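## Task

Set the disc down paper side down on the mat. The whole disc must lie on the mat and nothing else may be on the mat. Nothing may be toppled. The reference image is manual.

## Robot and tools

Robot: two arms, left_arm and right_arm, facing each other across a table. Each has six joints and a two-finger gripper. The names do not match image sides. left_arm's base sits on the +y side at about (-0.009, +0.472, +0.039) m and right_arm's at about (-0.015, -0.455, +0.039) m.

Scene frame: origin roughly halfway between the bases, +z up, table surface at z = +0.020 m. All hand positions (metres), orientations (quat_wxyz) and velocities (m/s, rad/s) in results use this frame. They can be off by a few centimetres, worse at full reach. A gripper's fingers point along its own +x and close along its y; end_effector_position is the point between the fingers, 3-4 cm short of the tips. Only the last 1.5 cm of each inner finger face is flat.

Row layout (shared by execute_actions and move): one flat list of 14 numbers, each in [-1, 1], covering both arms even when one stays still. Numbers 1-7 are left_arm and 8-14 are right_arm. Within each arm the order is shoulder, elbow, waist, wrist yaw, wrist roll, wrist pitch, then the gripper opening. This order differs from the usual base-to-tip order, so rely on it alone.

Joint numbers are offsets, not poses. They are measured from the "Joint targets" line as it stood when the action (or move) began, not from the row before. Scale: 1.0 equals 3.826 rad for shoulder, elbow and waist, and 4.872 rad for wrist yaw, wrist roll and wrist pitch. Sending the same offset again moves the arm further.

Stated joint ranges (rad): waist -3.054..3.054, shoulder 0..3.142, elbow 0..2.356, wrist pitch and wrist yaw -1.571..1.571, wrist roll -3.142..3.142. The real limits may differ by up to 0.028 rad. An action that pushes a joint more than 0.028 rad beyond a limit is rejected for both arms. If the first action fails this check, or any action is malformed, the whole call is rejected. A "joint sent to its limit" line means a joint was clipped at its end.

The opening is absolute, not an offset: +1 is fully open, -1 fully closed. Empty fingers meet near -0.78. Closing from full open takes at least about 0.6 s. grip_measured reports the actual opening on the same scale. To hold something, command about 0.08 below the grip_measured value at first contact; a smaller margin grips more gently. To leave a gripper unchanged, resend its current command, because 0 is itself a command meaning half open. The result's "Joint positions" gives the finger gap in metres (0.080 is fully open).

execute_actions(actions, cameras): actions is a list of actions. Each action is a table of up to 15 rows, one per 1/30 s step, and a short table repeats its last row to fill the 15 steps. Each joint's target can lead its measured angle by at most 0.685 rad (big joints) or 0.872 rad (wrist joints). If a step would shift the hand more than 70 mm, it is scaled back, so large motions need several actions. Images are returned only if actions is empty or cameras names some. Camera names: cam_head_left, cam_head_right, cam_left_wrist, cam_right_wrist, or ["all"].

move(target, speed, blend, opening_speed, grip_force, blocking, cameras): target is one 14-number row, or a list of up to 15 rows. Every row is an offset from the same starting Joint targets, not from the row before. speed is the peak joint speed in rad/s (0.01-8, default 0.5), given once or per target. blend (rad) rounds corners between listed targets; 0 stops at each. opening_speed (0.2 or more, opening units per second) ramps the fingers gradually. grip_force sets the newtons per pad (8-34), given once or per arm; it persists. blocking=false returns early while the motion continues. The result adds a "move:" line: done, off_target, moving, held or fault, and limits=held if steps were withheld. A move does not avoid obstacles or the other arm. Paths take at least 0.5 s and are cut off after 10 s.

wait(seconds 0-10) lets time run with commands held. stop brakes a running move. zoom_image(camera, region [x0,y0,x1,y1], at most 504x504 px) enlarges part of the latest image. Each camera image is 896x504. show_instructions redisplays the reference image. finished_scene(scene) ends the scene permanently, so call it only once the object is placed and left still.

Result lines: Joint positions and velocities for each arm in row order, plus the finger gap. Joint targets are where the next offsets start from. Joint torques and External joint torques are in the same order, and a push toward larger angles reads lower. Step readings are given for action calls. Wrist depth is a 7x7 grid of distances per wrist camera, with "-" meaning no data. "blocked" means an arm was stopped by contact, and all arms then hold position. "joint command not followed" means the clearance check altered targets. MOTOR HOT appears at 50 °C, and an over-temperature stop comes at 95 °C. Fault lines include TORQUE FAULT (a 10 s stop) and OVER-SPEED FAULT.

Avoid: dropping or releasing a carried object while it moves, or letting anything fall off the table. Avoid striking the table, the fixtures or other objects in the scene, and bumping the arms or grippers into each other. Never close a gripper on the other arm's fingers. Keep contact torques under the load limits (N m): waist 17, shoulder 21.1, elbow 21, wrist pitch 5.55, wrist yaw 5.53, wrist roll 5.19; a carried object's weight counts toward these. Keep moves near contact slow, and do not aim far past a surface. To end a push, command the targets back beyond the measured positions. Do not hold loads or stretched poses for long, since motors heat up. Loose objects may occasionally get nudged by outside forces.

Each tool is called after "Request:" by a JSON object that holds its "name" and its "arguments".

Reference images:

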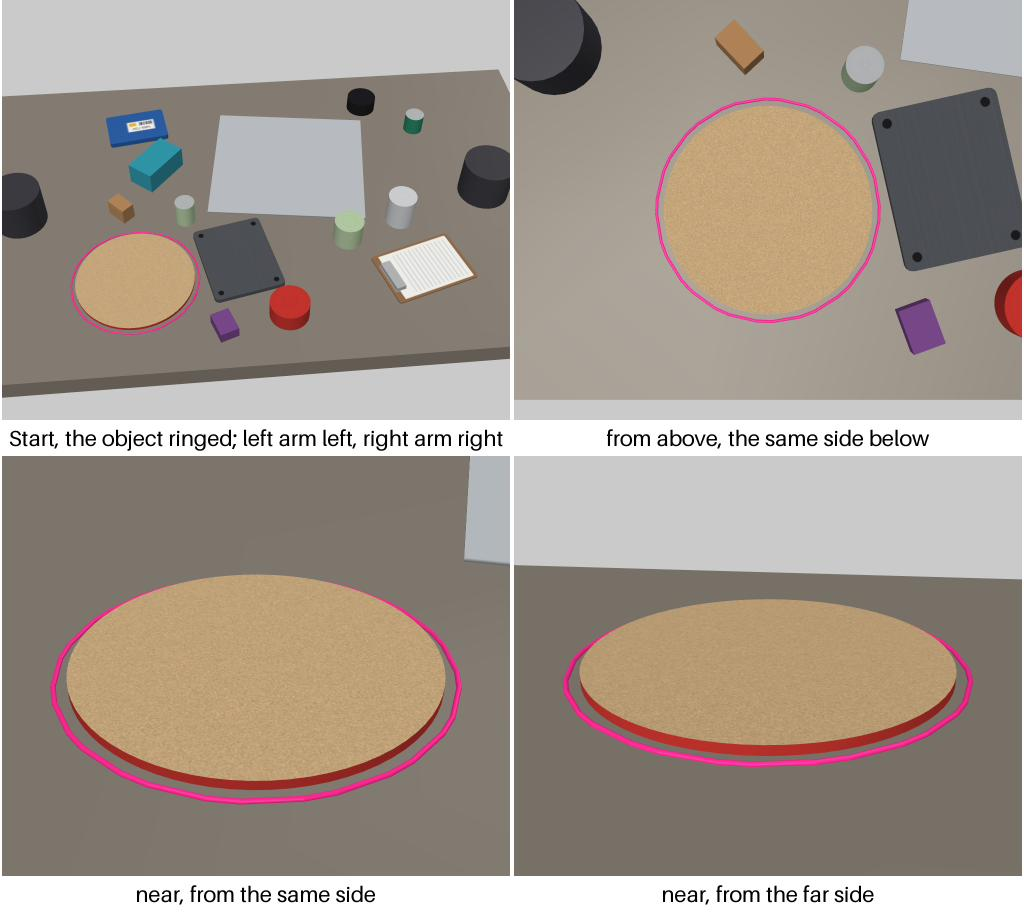

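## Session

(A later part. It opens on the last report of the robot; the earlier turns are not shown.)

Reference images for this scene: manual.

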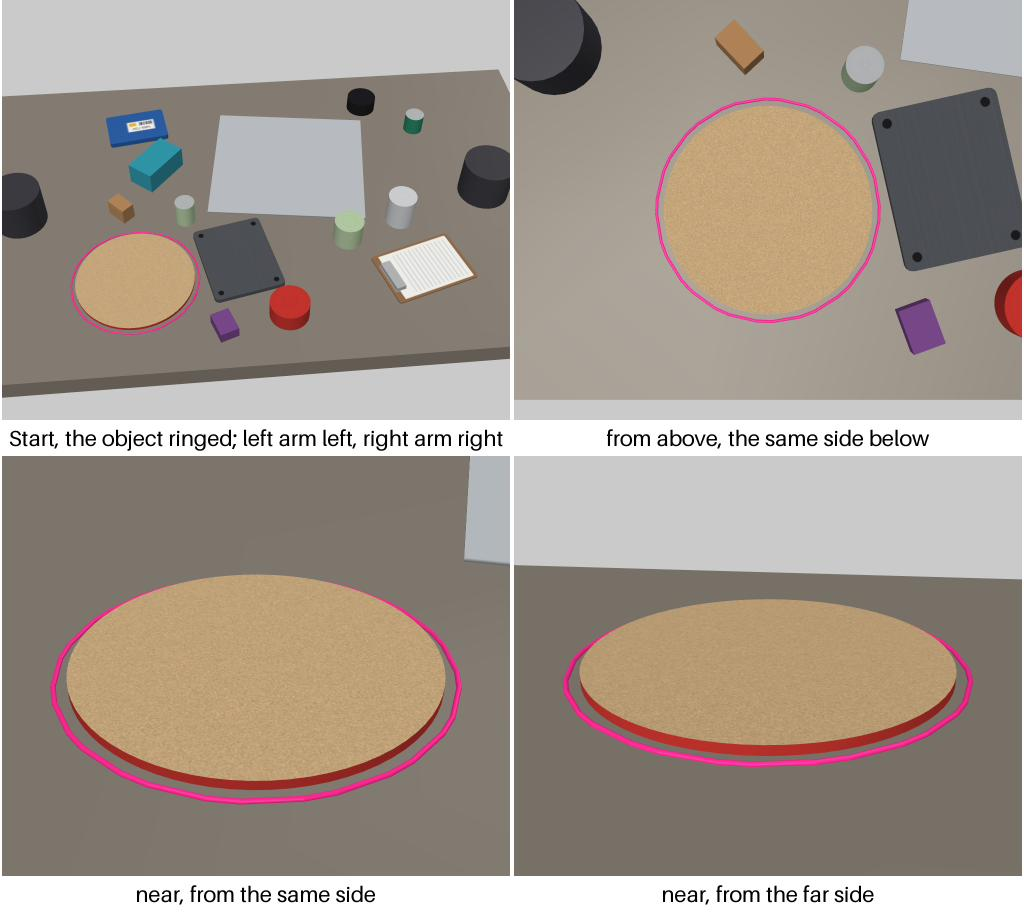

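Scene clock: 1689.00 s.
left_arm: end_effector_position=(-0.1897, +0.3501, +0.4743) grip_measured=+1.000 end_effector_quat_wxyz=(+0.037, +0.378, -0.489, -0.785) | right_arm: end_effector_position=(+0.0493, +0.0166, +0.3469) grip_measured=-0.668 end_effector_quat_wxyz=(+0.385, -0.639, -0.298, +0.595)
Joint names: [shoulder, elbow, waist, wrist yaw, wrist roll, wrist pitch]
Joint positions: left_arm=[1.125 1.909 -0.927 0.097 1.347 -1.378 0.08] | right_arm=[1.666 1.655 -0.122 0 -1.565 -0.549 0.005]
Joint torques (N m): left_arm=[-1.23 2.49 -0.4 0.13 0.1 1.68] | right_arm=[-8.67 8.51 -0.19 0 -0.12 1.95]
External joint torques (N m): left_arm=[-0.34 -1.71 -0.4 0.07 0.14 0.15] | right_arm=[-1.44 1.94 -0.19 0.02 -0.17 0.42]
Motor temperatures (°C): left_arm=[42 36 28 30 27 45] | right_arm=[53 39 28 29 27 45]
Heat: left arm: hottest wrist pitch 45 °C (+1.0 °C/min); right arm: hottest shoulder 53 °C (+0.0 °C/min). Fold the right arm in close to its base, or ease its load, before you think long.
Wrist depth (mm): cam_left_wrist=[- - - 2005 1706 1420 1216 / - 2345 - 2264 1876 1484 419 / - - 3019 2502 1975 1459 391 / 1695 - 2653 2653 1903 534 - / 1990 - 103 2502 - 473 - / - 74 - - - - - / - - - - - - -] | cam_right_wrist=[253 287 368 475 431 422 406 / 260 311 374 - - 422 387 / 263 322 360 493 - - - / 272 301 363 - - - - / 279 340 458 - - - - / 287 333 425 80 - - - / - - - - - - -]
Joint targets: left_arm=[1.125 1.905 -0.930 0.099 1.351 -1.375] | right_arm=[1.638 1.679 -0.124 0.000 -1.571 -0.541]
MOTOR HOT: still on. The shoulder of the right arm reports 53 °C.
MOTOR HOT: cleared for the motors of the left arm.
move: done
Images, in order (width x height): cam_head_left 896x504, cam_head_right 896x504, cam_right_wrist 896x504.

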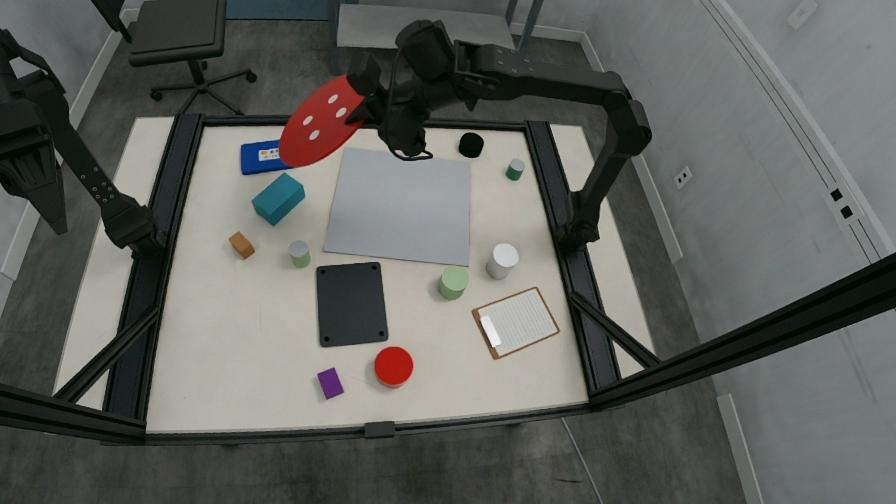

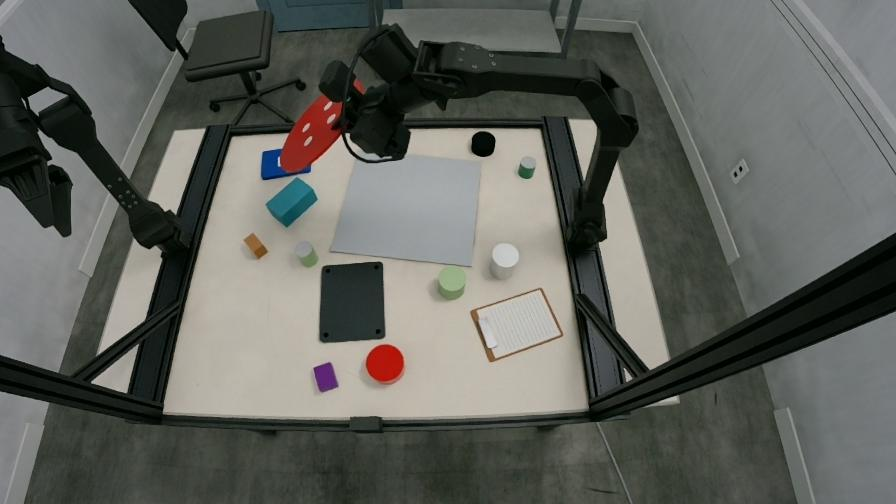

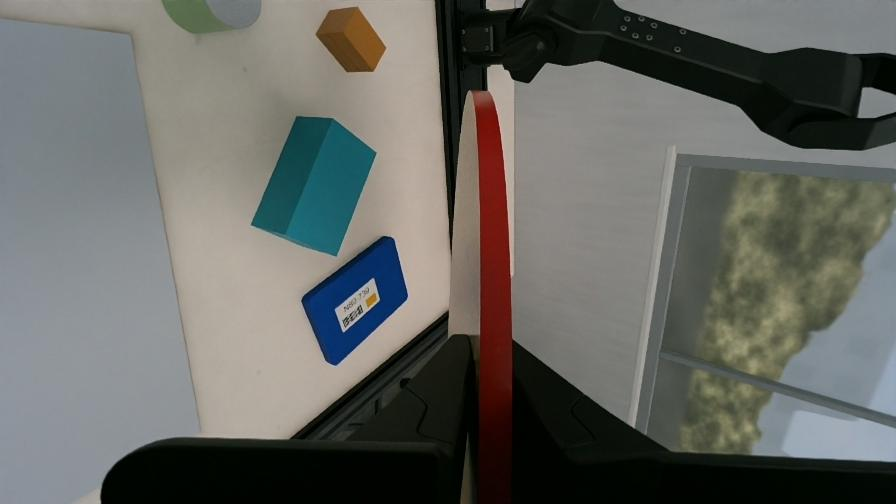

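Request:
{"name": "move", "arguments": {"target": [0,0,0,0,0,0,1,0.0199,-0.0148,0,0,0,-0.0851,-0.78], "speed": 0.5, "cameras": ["cam_head_left","cam_right_wrist","cam_head_right"]}}

Scene clock: 1699.63 s.
left_arm: end_effector_position=(-0.1897, +0.3501, +0.4743) grip_measured=+1.000 end_effector_quat_wxyz=(+0.037, +0.378, -0.489, -0.785) | right_arm: end_effector_position=(+0.0411, -0.0433, +0.2507) grip_measured=-0.668 end_effector_quat_wxyz=(+0.228, -0.694, -0.133, +0.670)
Joint names: [shoulder, elbow, waist, wrist yaw, wrist roll, wrist pitch]
Joint positions: left_arm=[1.125 1.909 -0.927 0.097 1.347 -1.378 0.08] | right_arm=[1.714 1.619 -0.122 0 -1.566 -0.959 0.005]
Joint torques (N m): left_arm=[-1.23 2.49 -0.4 0.13 0.1 1.68] | right_arm=[-5.75 5.8 -0.2 -0.01 -0.11 1.09]
External joint torques (N m): left_arm=[-0.2 -1.79 -0.41 0.06 0.14 0.14] | right_arm=[1.53 -0.4 -0.24 0.03 -0.14 0.04]
Motor temperatures (°C): left_arm=[42 36 28 30 27 45] | right_arm=[55 41 28 29 27 44]
Heat: left arm: hottest wrist pitch 45 °C (+1.0 °C/min); right arm: hottest shoulder 55 °C (+2.0 °C/min). Fold the right arm in close to its base, or ease its load, before you think long.
Wrist depth (mm): cam_left_wrist=[- 1975 - 2021 1621 1501 1194 / - - - 2264 1876 1435 423 / - - - 2680 1863 1582 - / 2345 2410 - 2736 1931 - 444 / 1811 - 2207 2824 - 98 418 / - 74 100 - - - - / - - - - 552 - -] | cam_right_wrist=[196 211 239 268 306 339 393 / 202 219 246 273 338 379 - / 211 229 257 281 336 337 - / 219 237 268 290 355 435 - / 225 248 283 - 384 - - / 234 261 285 80 421 492 - / - - - - - - -]
Joint targets: left_arm=[1.125 1.905 -0.930 0.099 1.351 -1.375] | right_arm=[1.714 1.622 -0.124 0.000 -1.571 -0.956]
MOTOR HOT: still on. The shoulder of the right arm reports 55 °C.
move: done
Images, in order (width x height): cam_head_left 896x504, cam_head_right 896x504, cam_right_wrist 896x504.

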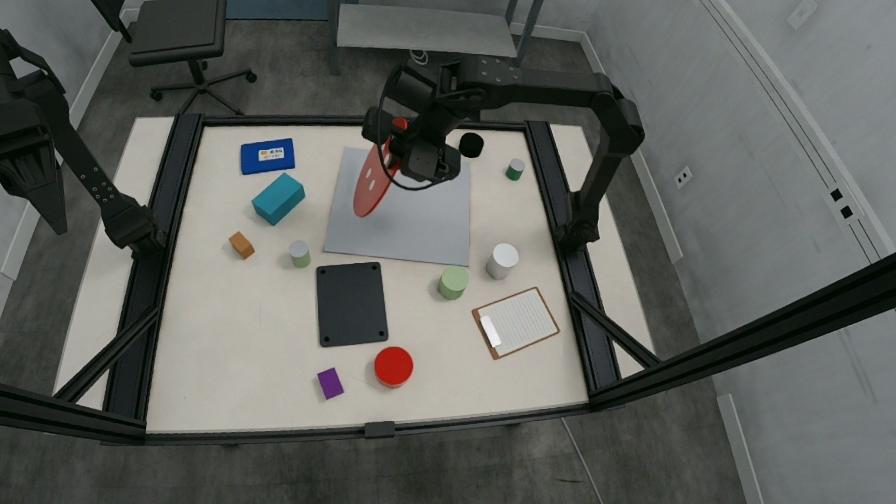

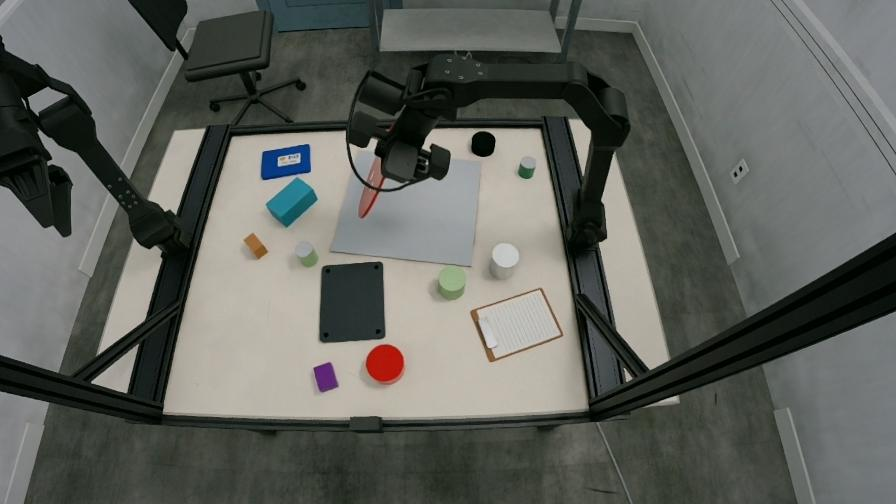

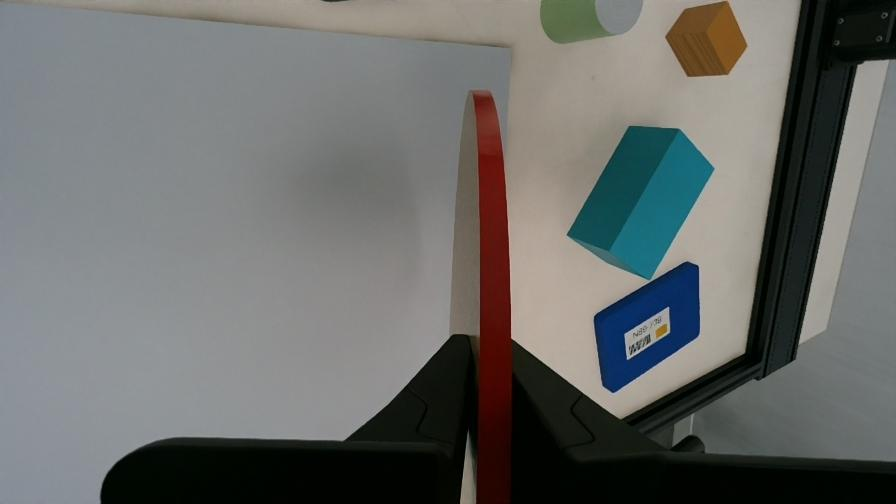

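Request:
{"name": "move", "arguments": {"target": [0,0,0,0,0,0,1,0.0177,0.0129,0.0157,0,0,0.0026,-0.78], "speed": 0.2, "cameras": ["cam_head_left","cam_right_wrist","cam_head_right"]}}

Scene clock: 1802.17 s.
left_arm: end_effector_position=(-0.1897, +0.3501, +0.4743) grip_measured=+1.000 end_effector_quat_wxyz=(+0.037, +0.378, -0.489, -0.785) | right_arm: end_effector_position=(+0.0185, -0.0275, +0.2371) grip_measured=-0.668 end_effector_quat_wxyz=(+0.201, -0.691, -0.144, +0.679)
Joint names: [shoulder, elbow, waist, wrist yaw, wrist roll, wrist pitch]
Joint positions: left_arm=[1.125 1.909 -0.927 0.097 1.347 -1.378 0.08] | right_arm=[1.779 1.651 -0.065 -0.001 -1.566 -0.951 0.005]
Joint torques (N m): left_arm=[-1.23 2.48 -0.38 0.13 0.1 1.69] | right_arm=[-5.86 7.91 -0.17 -0.01 -0.11 1.36]
External joint torques (N m): left_arm=[-0.4 -1.71 -0.37 0.06 0.14 0.14] | right_arm=[1.84 1.73 -0.2 0.04 -0.13 0.33]
Motor temperatures (°C): left_arm=[39 36 28 30 27 46] | right_arm=[45 36 28 29 28 40]
Heat: left arm: hottest wrist pitch 46 °C (+0.0 °C/min); right arm: hottest shoulder 45 °C (-2.0 °C/min).
Wrist depth (mm): cam_left_wrist=[- - - 2085 1652 1467 1205 / - - - 2207 1917 1435 385 / 2284 2680 - 2627 1863 1340 383 / 2085 2226 2345 2653 1890 - - / 1763 2118 100 2388 - 97 376 / - 74 100 - - - - / - - - - - - -] | cam_right_wrist=[188 202 230 249 282 322 378 / 192 209 233 256 298 331 396 / 200 218 243 261 317 392 425 / 208 227 256 273 326 426 - / 216 237 267 - 351 467 - / 225 249 270 80 - 506 - / - - - - - - -]
Joint targets: left_arm=[1.125 1.905 -0.930 0.099 1.351 -1.375] | right_arm=[1.782 1.672 -0.064 0.000 -1.571 -0.943]
MOTOR HOT: cleared for the motors of the right arm.
move: done
Images, in order (width x height): cam_head_left 896x504, cam_head_right 896x504, cam_right_wrist 896x504.

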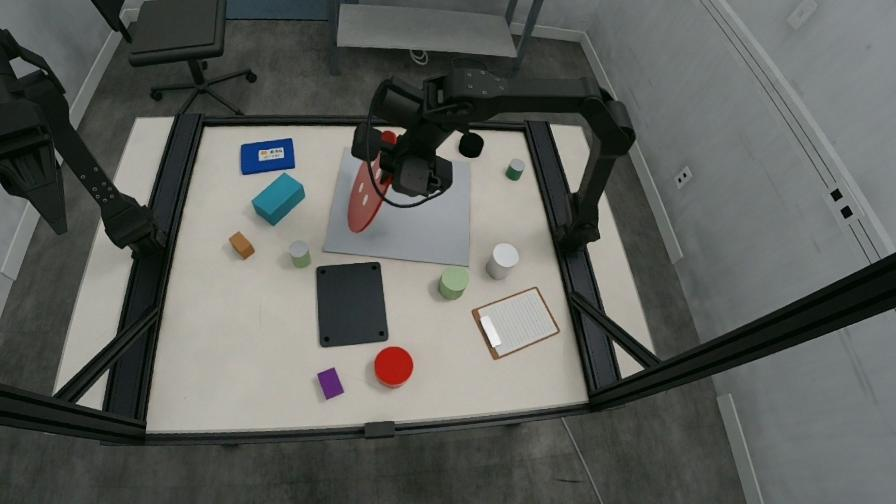

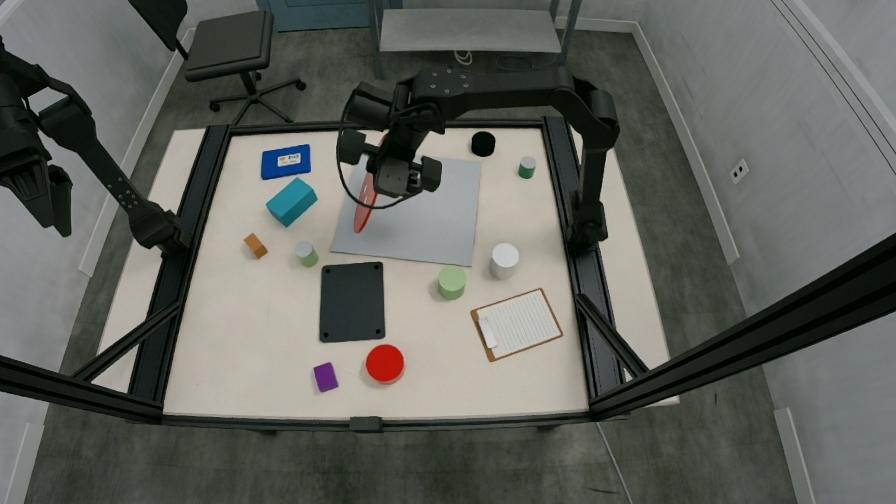

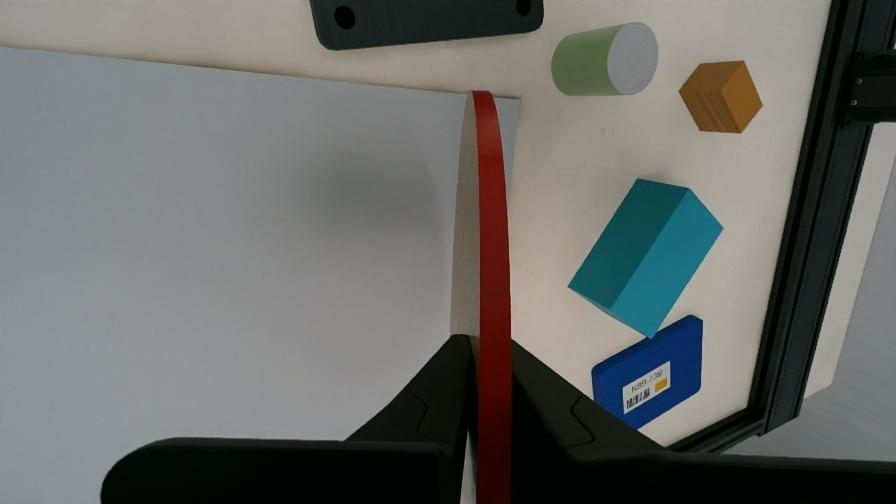

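Request:
{"name": "move", "arguments": {"target": [[0,0,0,0,0,0,1,-0.0430,-0.0761,-0.0010,0,0,0.0258,-0.78],[0,0,0,0,0,0,1,-0.0730,-0.1432,-0.0020,0,0,0.0549,-0.78],[0,0,0,0,0,0,1,-0.0856,-0.2006,-0.0035,0,0,0.0901,-0.78],[0,0,0,0,0,0,1,-0.0789,-0.2374,-0.0050,0,0,0.1243,-0.78]], "speed": [0.25,0.25,0.2,0.15], "blend": [0.03,0.03,0.03,0], "grip_force": [34,15], "cameras": ["cam_head_left","cam_right_wrist","cam_head_right"]}}

Scene clock: 1820.90 s.
left_arm: end_effector_position=(-0.1897, +0.3501, +0.4743) grip_measured=+1.000 end_effector_quat_wxyz=(+0.037, +0.378, -0.489, -0.785) | right_arm: end_effector_position=(+0.0147, -0.1112, +0.1291) grip_measured=-0.343 end_effector_quat_wxyz=(+0.244, -0.681, -0.188, +0.664)
Joint names: [shoulder, elbow, waist, wrist yaw, wrist roll, wrist pitch]
Joint positions: left_arm=[1.125 1.909 -0.927 0.097 1.347 -1.378 0.08] | right_arm=[1.439 0.8 -0.074 -0.003 -1.573 -0.312 0.02]
Joint torques (N m): left_arm=[-1.22 2.5 -0.39 0.13 0.11 1.69] | right_arm=[0.41 1.12 -0.93 0.09 0.13 -0.79]
External joint torques (N m): left_arm=[-0.26 -1.75 -0.38 0.06 0.15 0.14] | right_arm=[5.46 -4.91 -0.9 0.13 0.11 -1.98]
Heat: left arm: hottest wrist pitch 46 °C (+0.0 °C/min); right arm: hottest shoulder 46 °C (+0.0 °C/min).
Wrist depth (mm): cam_left_wrist=[- - 1799 2068 1684 1435 1210 / - 2478 2680 2432 1837 1476 - / - 3411 3019 2765 1837 1652 432 / - - - 2680 2036 - - / 2005 2118 2502 2736 - 99 391 / - 74 2207 - - - - / - - - - - - -] | cam_right_wrist=[- 121 140 168 197 243 327 / 114 124 145 167 206 255 326 / - 130 148 168 173 270 377 / 122 129 156 170 171 312 307 / 127 144 164 91 207 326 473 / - 147 162 79 91 377 530 / - - - - - - -]
Joint targets: left_arm=[1.125 1.905 -0.930 0.099 1.351 -1.375] | right_arm=[1.480 0.763 -0.083 0.000 -1.571 -0.337]
grip_force (N): 34, 15
move: off_target (right_arm); right_arm: the shoulder is farthest, 0.042 rad from its target
Images, in order (width x height): cam_head_left 896x504, cam_head_right 896x504, cam_right_wrist 896x504.

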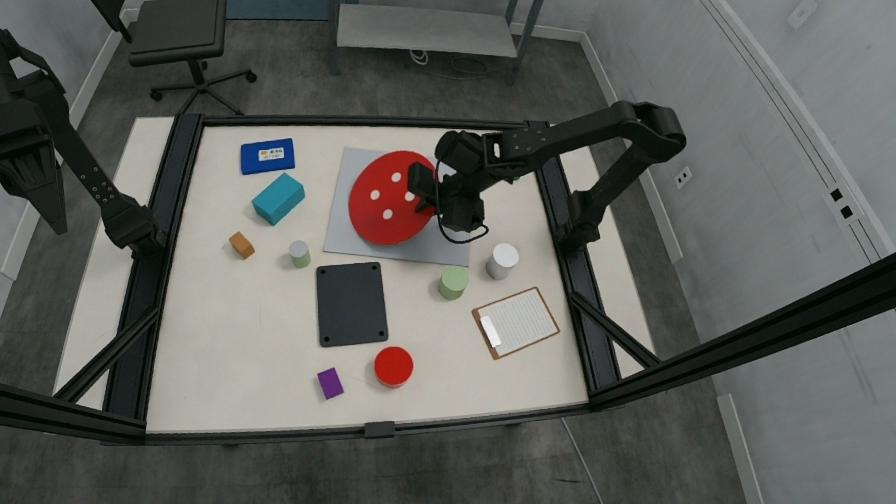

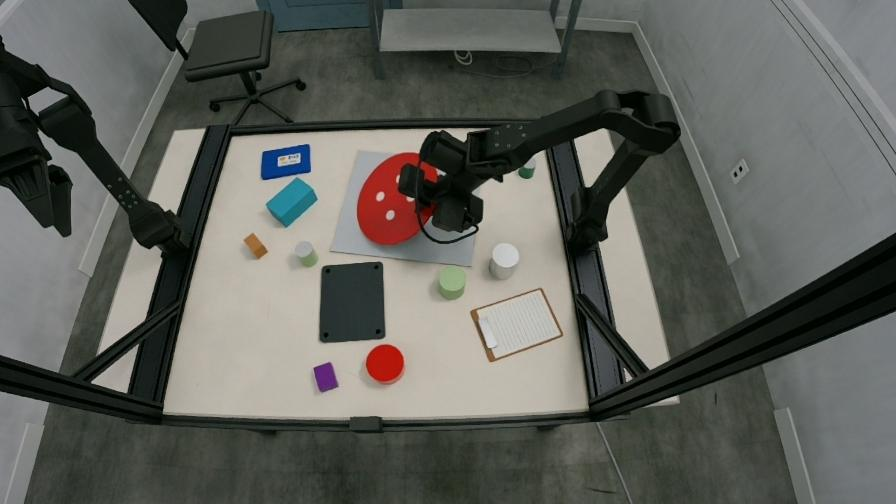

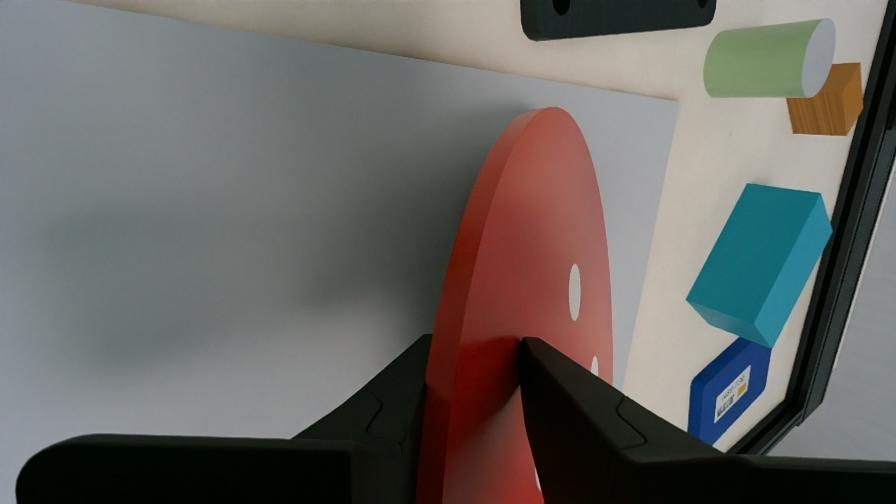

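Request:
{"name": "move", "arguments": {"target": [[0,0,0,0,0,0,1,-0.0091,0.0084,0.0021,0,0,0.0045,-0.5],[0,0,0,0,0,0,1,0.0077,-0.0116,0,0,0,0.0152,-0.5]], "speed": [0.2,0.1], "grip_force": [34,8], "cameras": ["cam_head_left","cam_right_wrist","cam_head_right"]}}

Scene clock: 1855.30 s.
left_arm: end_effector_position=(-0.1897, +0.3501, +0.4743) grip_measured=+1.000 end_effector_quat_wxyz=(+0.037, +0.378, -0.489, -0.785) | right_arm: end_effector_position=(+0.0158, -0.1149, +0.1071) grip_measured=-0.167 end_effector_quat_wxyz=(+0.240, -0.683, -0.178, +0.667)
Joint names: [shoulder, elbow, waist, wrist yaw, wrist roll, wrist pitch]
Joint positions: left_arm=[1.125 1.909 -0.927 0.097 1.347 -1.378 0.08] | right_arm=[1.476 0.748 -0.079 -0.005 -1.569 -0.242 0.027]
Joint torques (N m): left_arm=[-1.24 2.5 -0.39 0.13 0.1 1.69] | right_arm=[-0.52 2.09 -0.51 0.14 -0.03 -0.49]
External joint torques (N m): left_arm=[-0.2 -1.77 -0.39 0.07 0.14 0.16] | right_arm=[4.58 -3.74 -0.54 0.19 -0.06 -1.66]
Heat: left arm: hottest wrist pitch 46 °C (+0.0 °C/min); right arm: hottest shoulder 41 °C (-4.0 °C/min).
Wrist depth (mm): cam_left_wrist=[- - - 2118 1652 1435 1205 / 2085 - - 2171 1863 1451 - / 2118 - - 2627 1890 1876 - / - - 2410 2478 2052 - 424 / - - 100 2502 - 97 - / - 74 2226 - 677 - - / - - - - - - -] | cam_right_wrist=[- 100 119 137 163 209 - / - 110 121 142 180 217 307 / - - 128 142 124 230 307 / 103 115 134 146 144 265 289 / 108 119 138 - 143 290 291 / 113 123 133 84 91 329 387 / - - - - - - -]
Joint targets: left_arm=[1.125 1.905 -0.930 0.099 1.351 -1.375] | right_arm=[1.510 0.719 -0.083 0.000 -1.571 -0.263]
grip_force (N): 34, 8
move: off_target (right_arm); right_arm: the shoulder is farthest, 0.033 rad from its target
Images, in order (width x height): cam_head_left 896x504, cam_head_right 896x504, cam_right_wrist 896x504.

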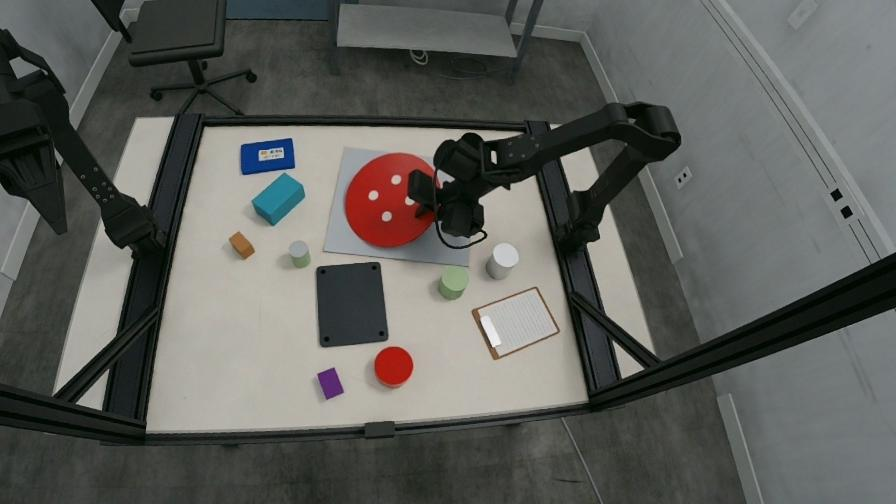

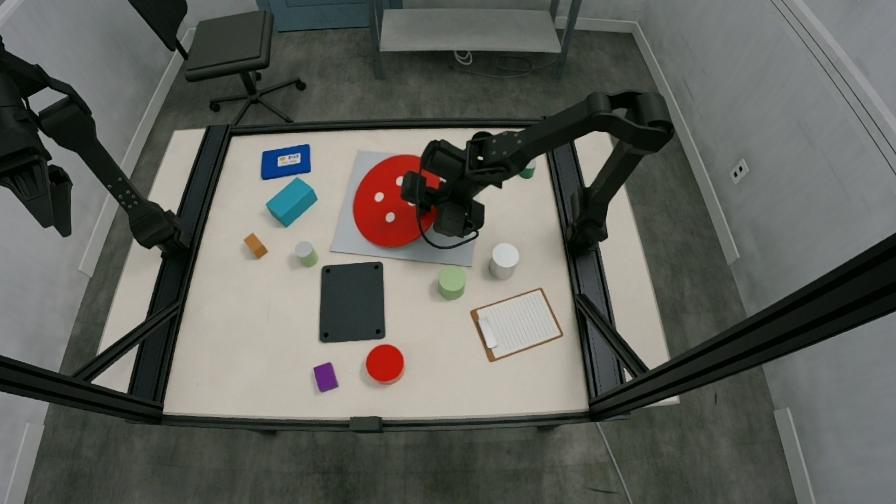

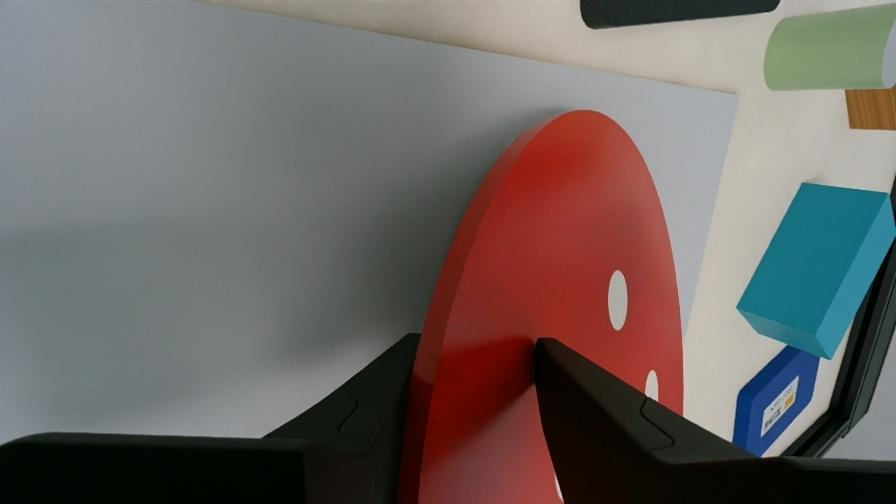

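Request:
{"name": "move", "arguments": {"target": [0,0,0,0,0,0,1,0,0,0,0,0,0,-0.02], "speed": 0.1, "opening_speed": 0.2, "cameras": ["cam_right_wrist","cam_head_left"]}}

Scene clock: 1867.43 s.
left_arm: end_effector_position=(-0.1897, +0.3501, +0.4743) grip_measured=+1.000 end_effector_quat_wxyz=(+0.037, +0.378, -0.489, -0.785) | right_arm: end_effector_position=(+0.0169, -0.1294, +0.0858) grip_measured=-0.023 end_effector_quat_wxyz=(+0.216, -0.691, -0.147, +0.674)
Joint names: [shoulder, elbow, waist, wrist yaw, wrist roll, wrist pitch]
Joint positions: left_arm=[1.125 1.909 -0.927 0.097 1.347 -1.378 0.08] | right_arm=[1.505 0.72 -0.084 -0.001 -1.568 -0.265 0.034]
Joint torques (N m): left_arm=[-1.22 2.49 -0.39 0.13 0.1 1.69] | right_arm=[-3.4 4.61 0.35 0 -0.05 1.03]
External joint torques (N m): left_arm=[-0.35 -1.71 -0.39 0.07 0.15 0.15] | right_arm=[1.68 -0.97 0.35 0.05 -0.07 -0.04]
Motor temperatures (°C): left_arm=[37 36 28 30 27 46] | right_arm=[40 33 28 29 27 38]
Heat: left arm: hottest wrist pitch 46 °C (+0.0 °C/min); right arm: hottest shoulder 40 °C (-6.1 °C/min).
Wrist depth (mm): cam_left_wrist=[- - - 2101 1684 1451 1205 / - - - 2245 1799 1428 - / 2226 2601 1931 2550 1824 497 406 / 2189 2824 3127 2601 1876 - 403 / - 2207 100 2736 - 99 372 / - 74 2153 - - - - / - - - - - - -] | cam_right_wrist=[- 86 98 107 125 149 183 / - 89 98 114 131 154 196 / - 90 103 118 130 159 210 / - 97 107 120 129 158 248 / - 98 114 123 145 177 264 / - 102 86 128 90 194 290 / - - - 139 - - -]
Joint targets: left_arm=[1.125 1.905 -0.930 0.099 1.351 -1.375] | right_arm=[1.510 0.719 -0.083 0.000 -1.571 -0.263]
grip_force (N): 34, 8
move: done
Images, in order (width x height): cam_head_left 896x504, cam_right_wrist 896x504.

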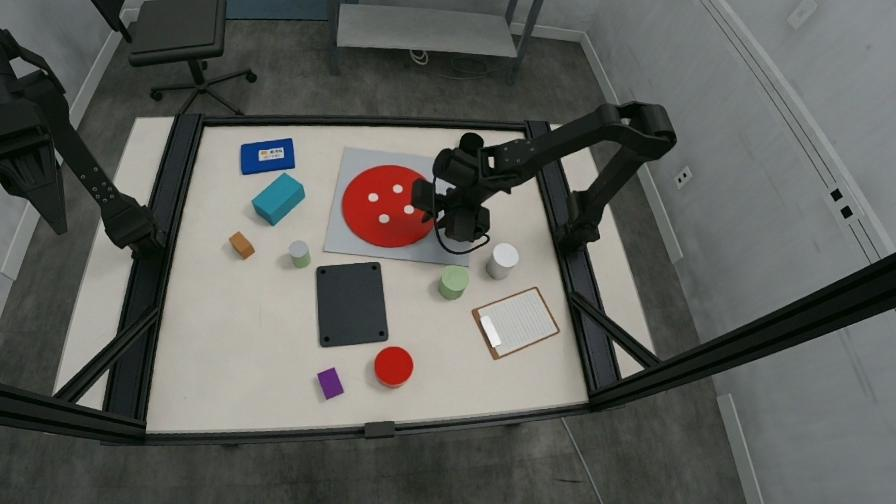

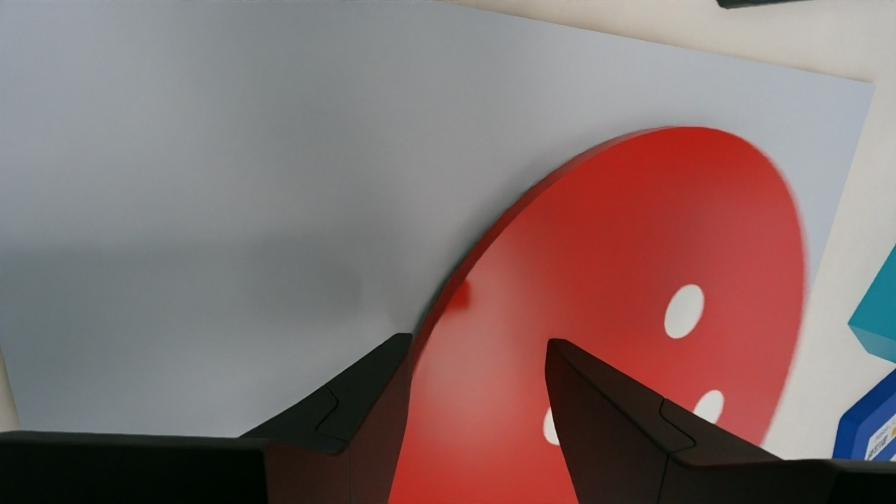

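Request:
{"name": "move", "arguments": {"target": [[0,0,0,0,0,0,1,-0.0490,-0.0297,0,0,0,-0.0151,-0.02],[0,0,0,0,0,0,1,-0.0643,0.0830,0,0,0,-0.1157,-0.02]], "speed": [0.12,0.5], "blend": [0.02,0], "cameras": ["cam_right_wrist","cam_head_left","cam_head_right"]}}

Scene clock: 1885.43 s.
left_arm: end_effector_position=(-0.1897, +0.3501, +0.4743) grip_measured=+1.000 end_effector_quat_wxyz=(+0.037, +0.378, -0.489, -0.785) | right_arm: end_effector_position=(+0.0142, -0.1570, +0.2021) grip_measured=-0.023 end_effector_quat_wxyz=(+0.209, -0.692, -0.141, +0.676)
Joint names: [shoulder, elbow, waist, wrist yaw, wrist roll, wrist pitch]
Joint positions: left_arm=[1.125 1.909 -0.927 0.097 1.347 -1.378 0.08] | right_arm=[1.271 1.026 -0.084 -0.001 -1.568 -0.825 0.034]
Joint torques (N m): left_arm=[-1.22 2.49 -0.38 0.13 0.11 1.68] | right_arm=[-3.82 6.72 0.12 0 -0.05 0.71]
External joint torques (N m): left_arm=[-0.26 -1.77 -0.36 0.06 0.15 0.14] | right_arm=[0.24 0.48 0.11 0.04 -0.07 -0.31]
Heat: left arm: hottest wrist pitch 46 °C (+0.0 °C/min); right arm: hottest shoulder 40 °C (-5.0 °C/min).
Wrist depth (mm): cam_left_wrist=[- - 2455 2101 1673 1443 1263 / - - 2680 2264 1863 1476 414 / 2085 - - 2627 1863 1611 - / - - - 2502 1837 - - / - - 2226 2653 - 99 - / - 74 903 - - - - / - - - - 555 - -] | cam_right_wrist=[167 179 200 225 250 303 361 / 174 187 206 235 268 309 365 / 180 194 216 242 278 357 346 / 185 204 224 264 295 359 363 / 192 212 232 275 308 413 495 / 201 217 79 - 89 441 - / - - - 308 - - -]
Joint targets: left_arm=[1.125 1.905 -0.930 0.099 1.351 -1.375] | right_arm=[1.264 1.036 -0.083 0.000 -1.571 -0.827]
grip_force (N): 34, 8
move: done
Images, in order (width x height): cam_head_left 896x504, cam_head_right 896x504, cam_right_wrist 896x504.

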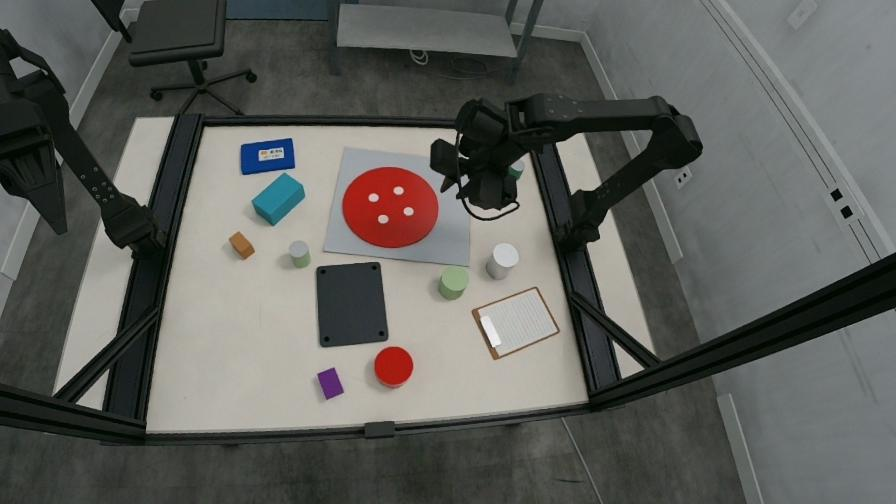

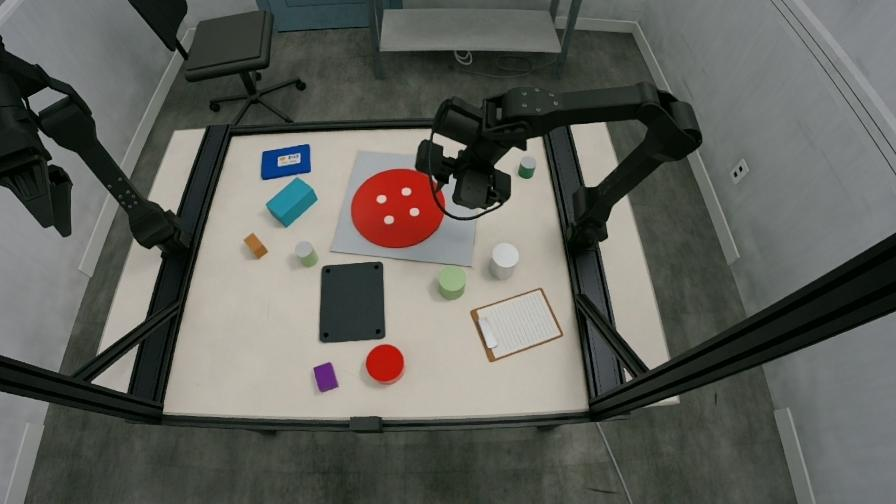

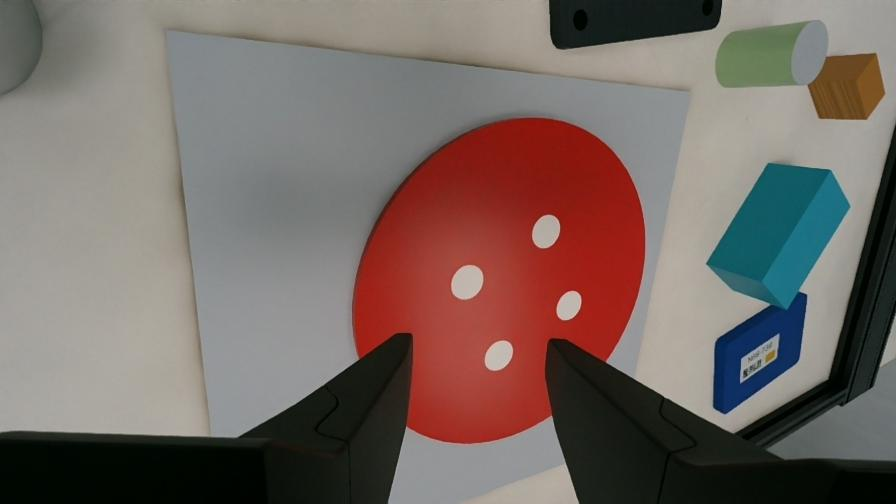

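Request:
{"name": "move", "arguments": {"target": [0,0,0,0,0,0,1,-0.069,0.0951,0,0,0,-0.0971,-0.02], "speed": 0.7, "cameras": ["cam_head_left","cam_head_right"]}}

Request:
{"name": "zoom_image", "arguments": {"camera": "cam_head_left", "region": [300, 120, 540, 290]}}

Scene clock: 1900.13 s.
left_arm: end_effector_position=(-0.1897, +0.3501, +0.4743) grip_measured=+1.000 end_effector_quat_wxyz=(+0.037, +0.378, -0.489, -0.785) | right_arm: end_effector_position=(+0.0060, -0.2404, +0.3424) grip_measured=-0.023 end_effector_quat_wxyz=(+0.264, -0.678, -0.198, +0.657)
Joint names: [shoulder, elbow, waist, wrist yaw, wrist roll, wrist pitch]
Joint positions: left_arm=[1.125 1.909 -0.927 0.097 1.347 -1.378 0.08] | right_arm=[0.999 1.393 -0.084 -0.001 -1.568 -1.298 0.034]
Joint torques (N m): left_arm=[-1.23 2.49 -0.4 0.12 0.11 1.69] | right_arm=[-0.86 5.66 0.12 0 -0.04 0.96]
External joint torques (N m): left_arm=[-0.27 -1.76 -0.4 0.06 0.15 0.14] | right_arm=[0.52 0.27 0.14 0.04 -0.07 -0.27]
Heat: left arm: hottest wrist pitch 46 °C (+0.0 °C/min); right arm: hottest shoulder 40 °C (-2.0 °C/min).
Wrist depth (mm): cam_left_wrist=[- 1903 - 2118 1717 1435 1210 / - 1946 - 2171 1903 1451 433 / 2005 - - 2627 1850 1518 398 / - 2207 2708 2708 1903 473 - / - - 2366 2432 684 99 417 / - 74 - - - - - / - - - - 554 - -] | cam_right_wrist=[215 299 339 391 - - 531 / 259 304 350 408 539 633 552 / 280 314 362 - 532 - - / 284 323 365 - 578 - 1392 / 297 345 387 504 580 - 1589 / 305 346 79 516 89 - - / - - - 1880 - - -]
Joint targets: left_arm=[1.125 1.905 -0.930 0.099 1.351 -1.375] | right_arm=[1.000 1.400 -0.083 0.000 -1.571 -1.300]
grip_force (N): 34, 8
move: done
Images, in order (width x height): cam_head_left 896x504, cam_head_right 896x504.

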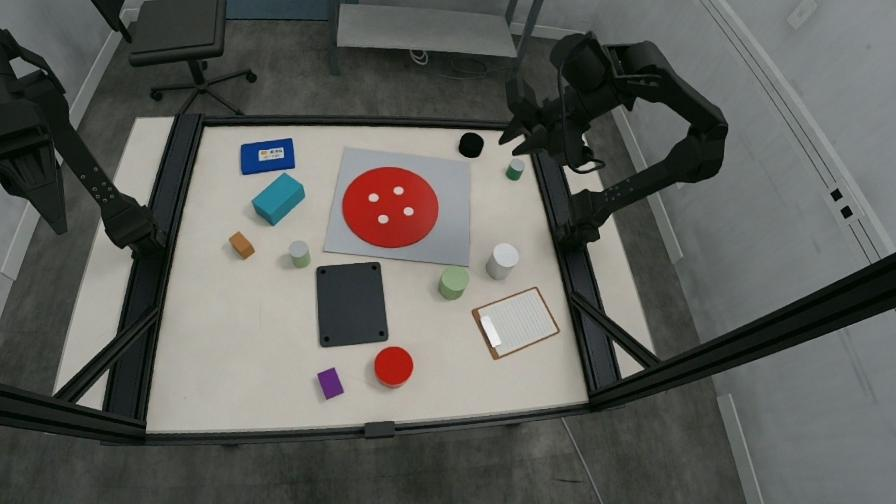

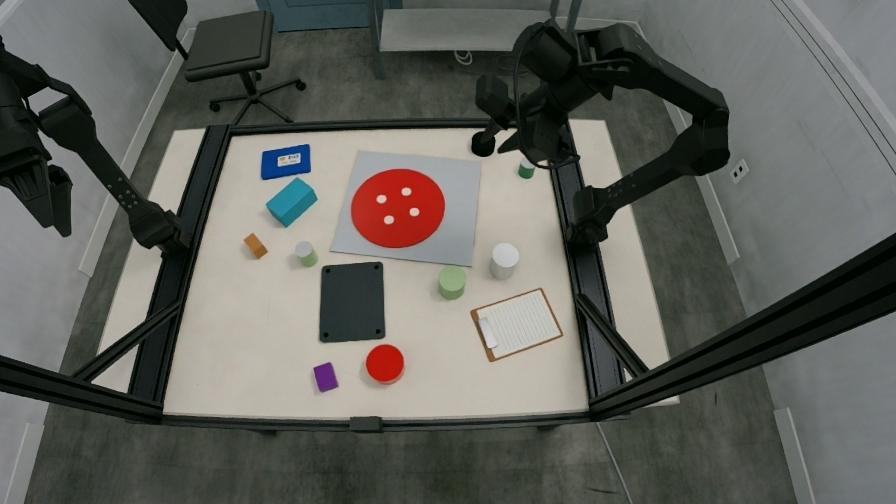

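Scaled by 2.100 from the camera's 896x504 image, which has a finer 1280x720 frame.

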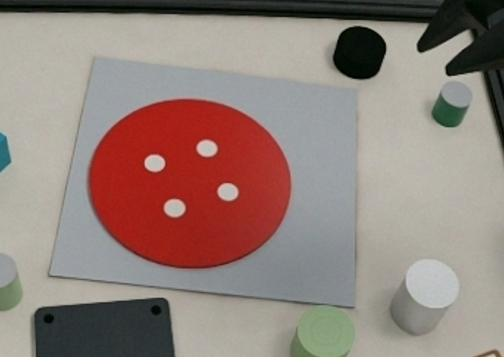

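Request:
{"name": "finished_scene", "arguments": {"scene": 2}}

The scene is finished: the task was done.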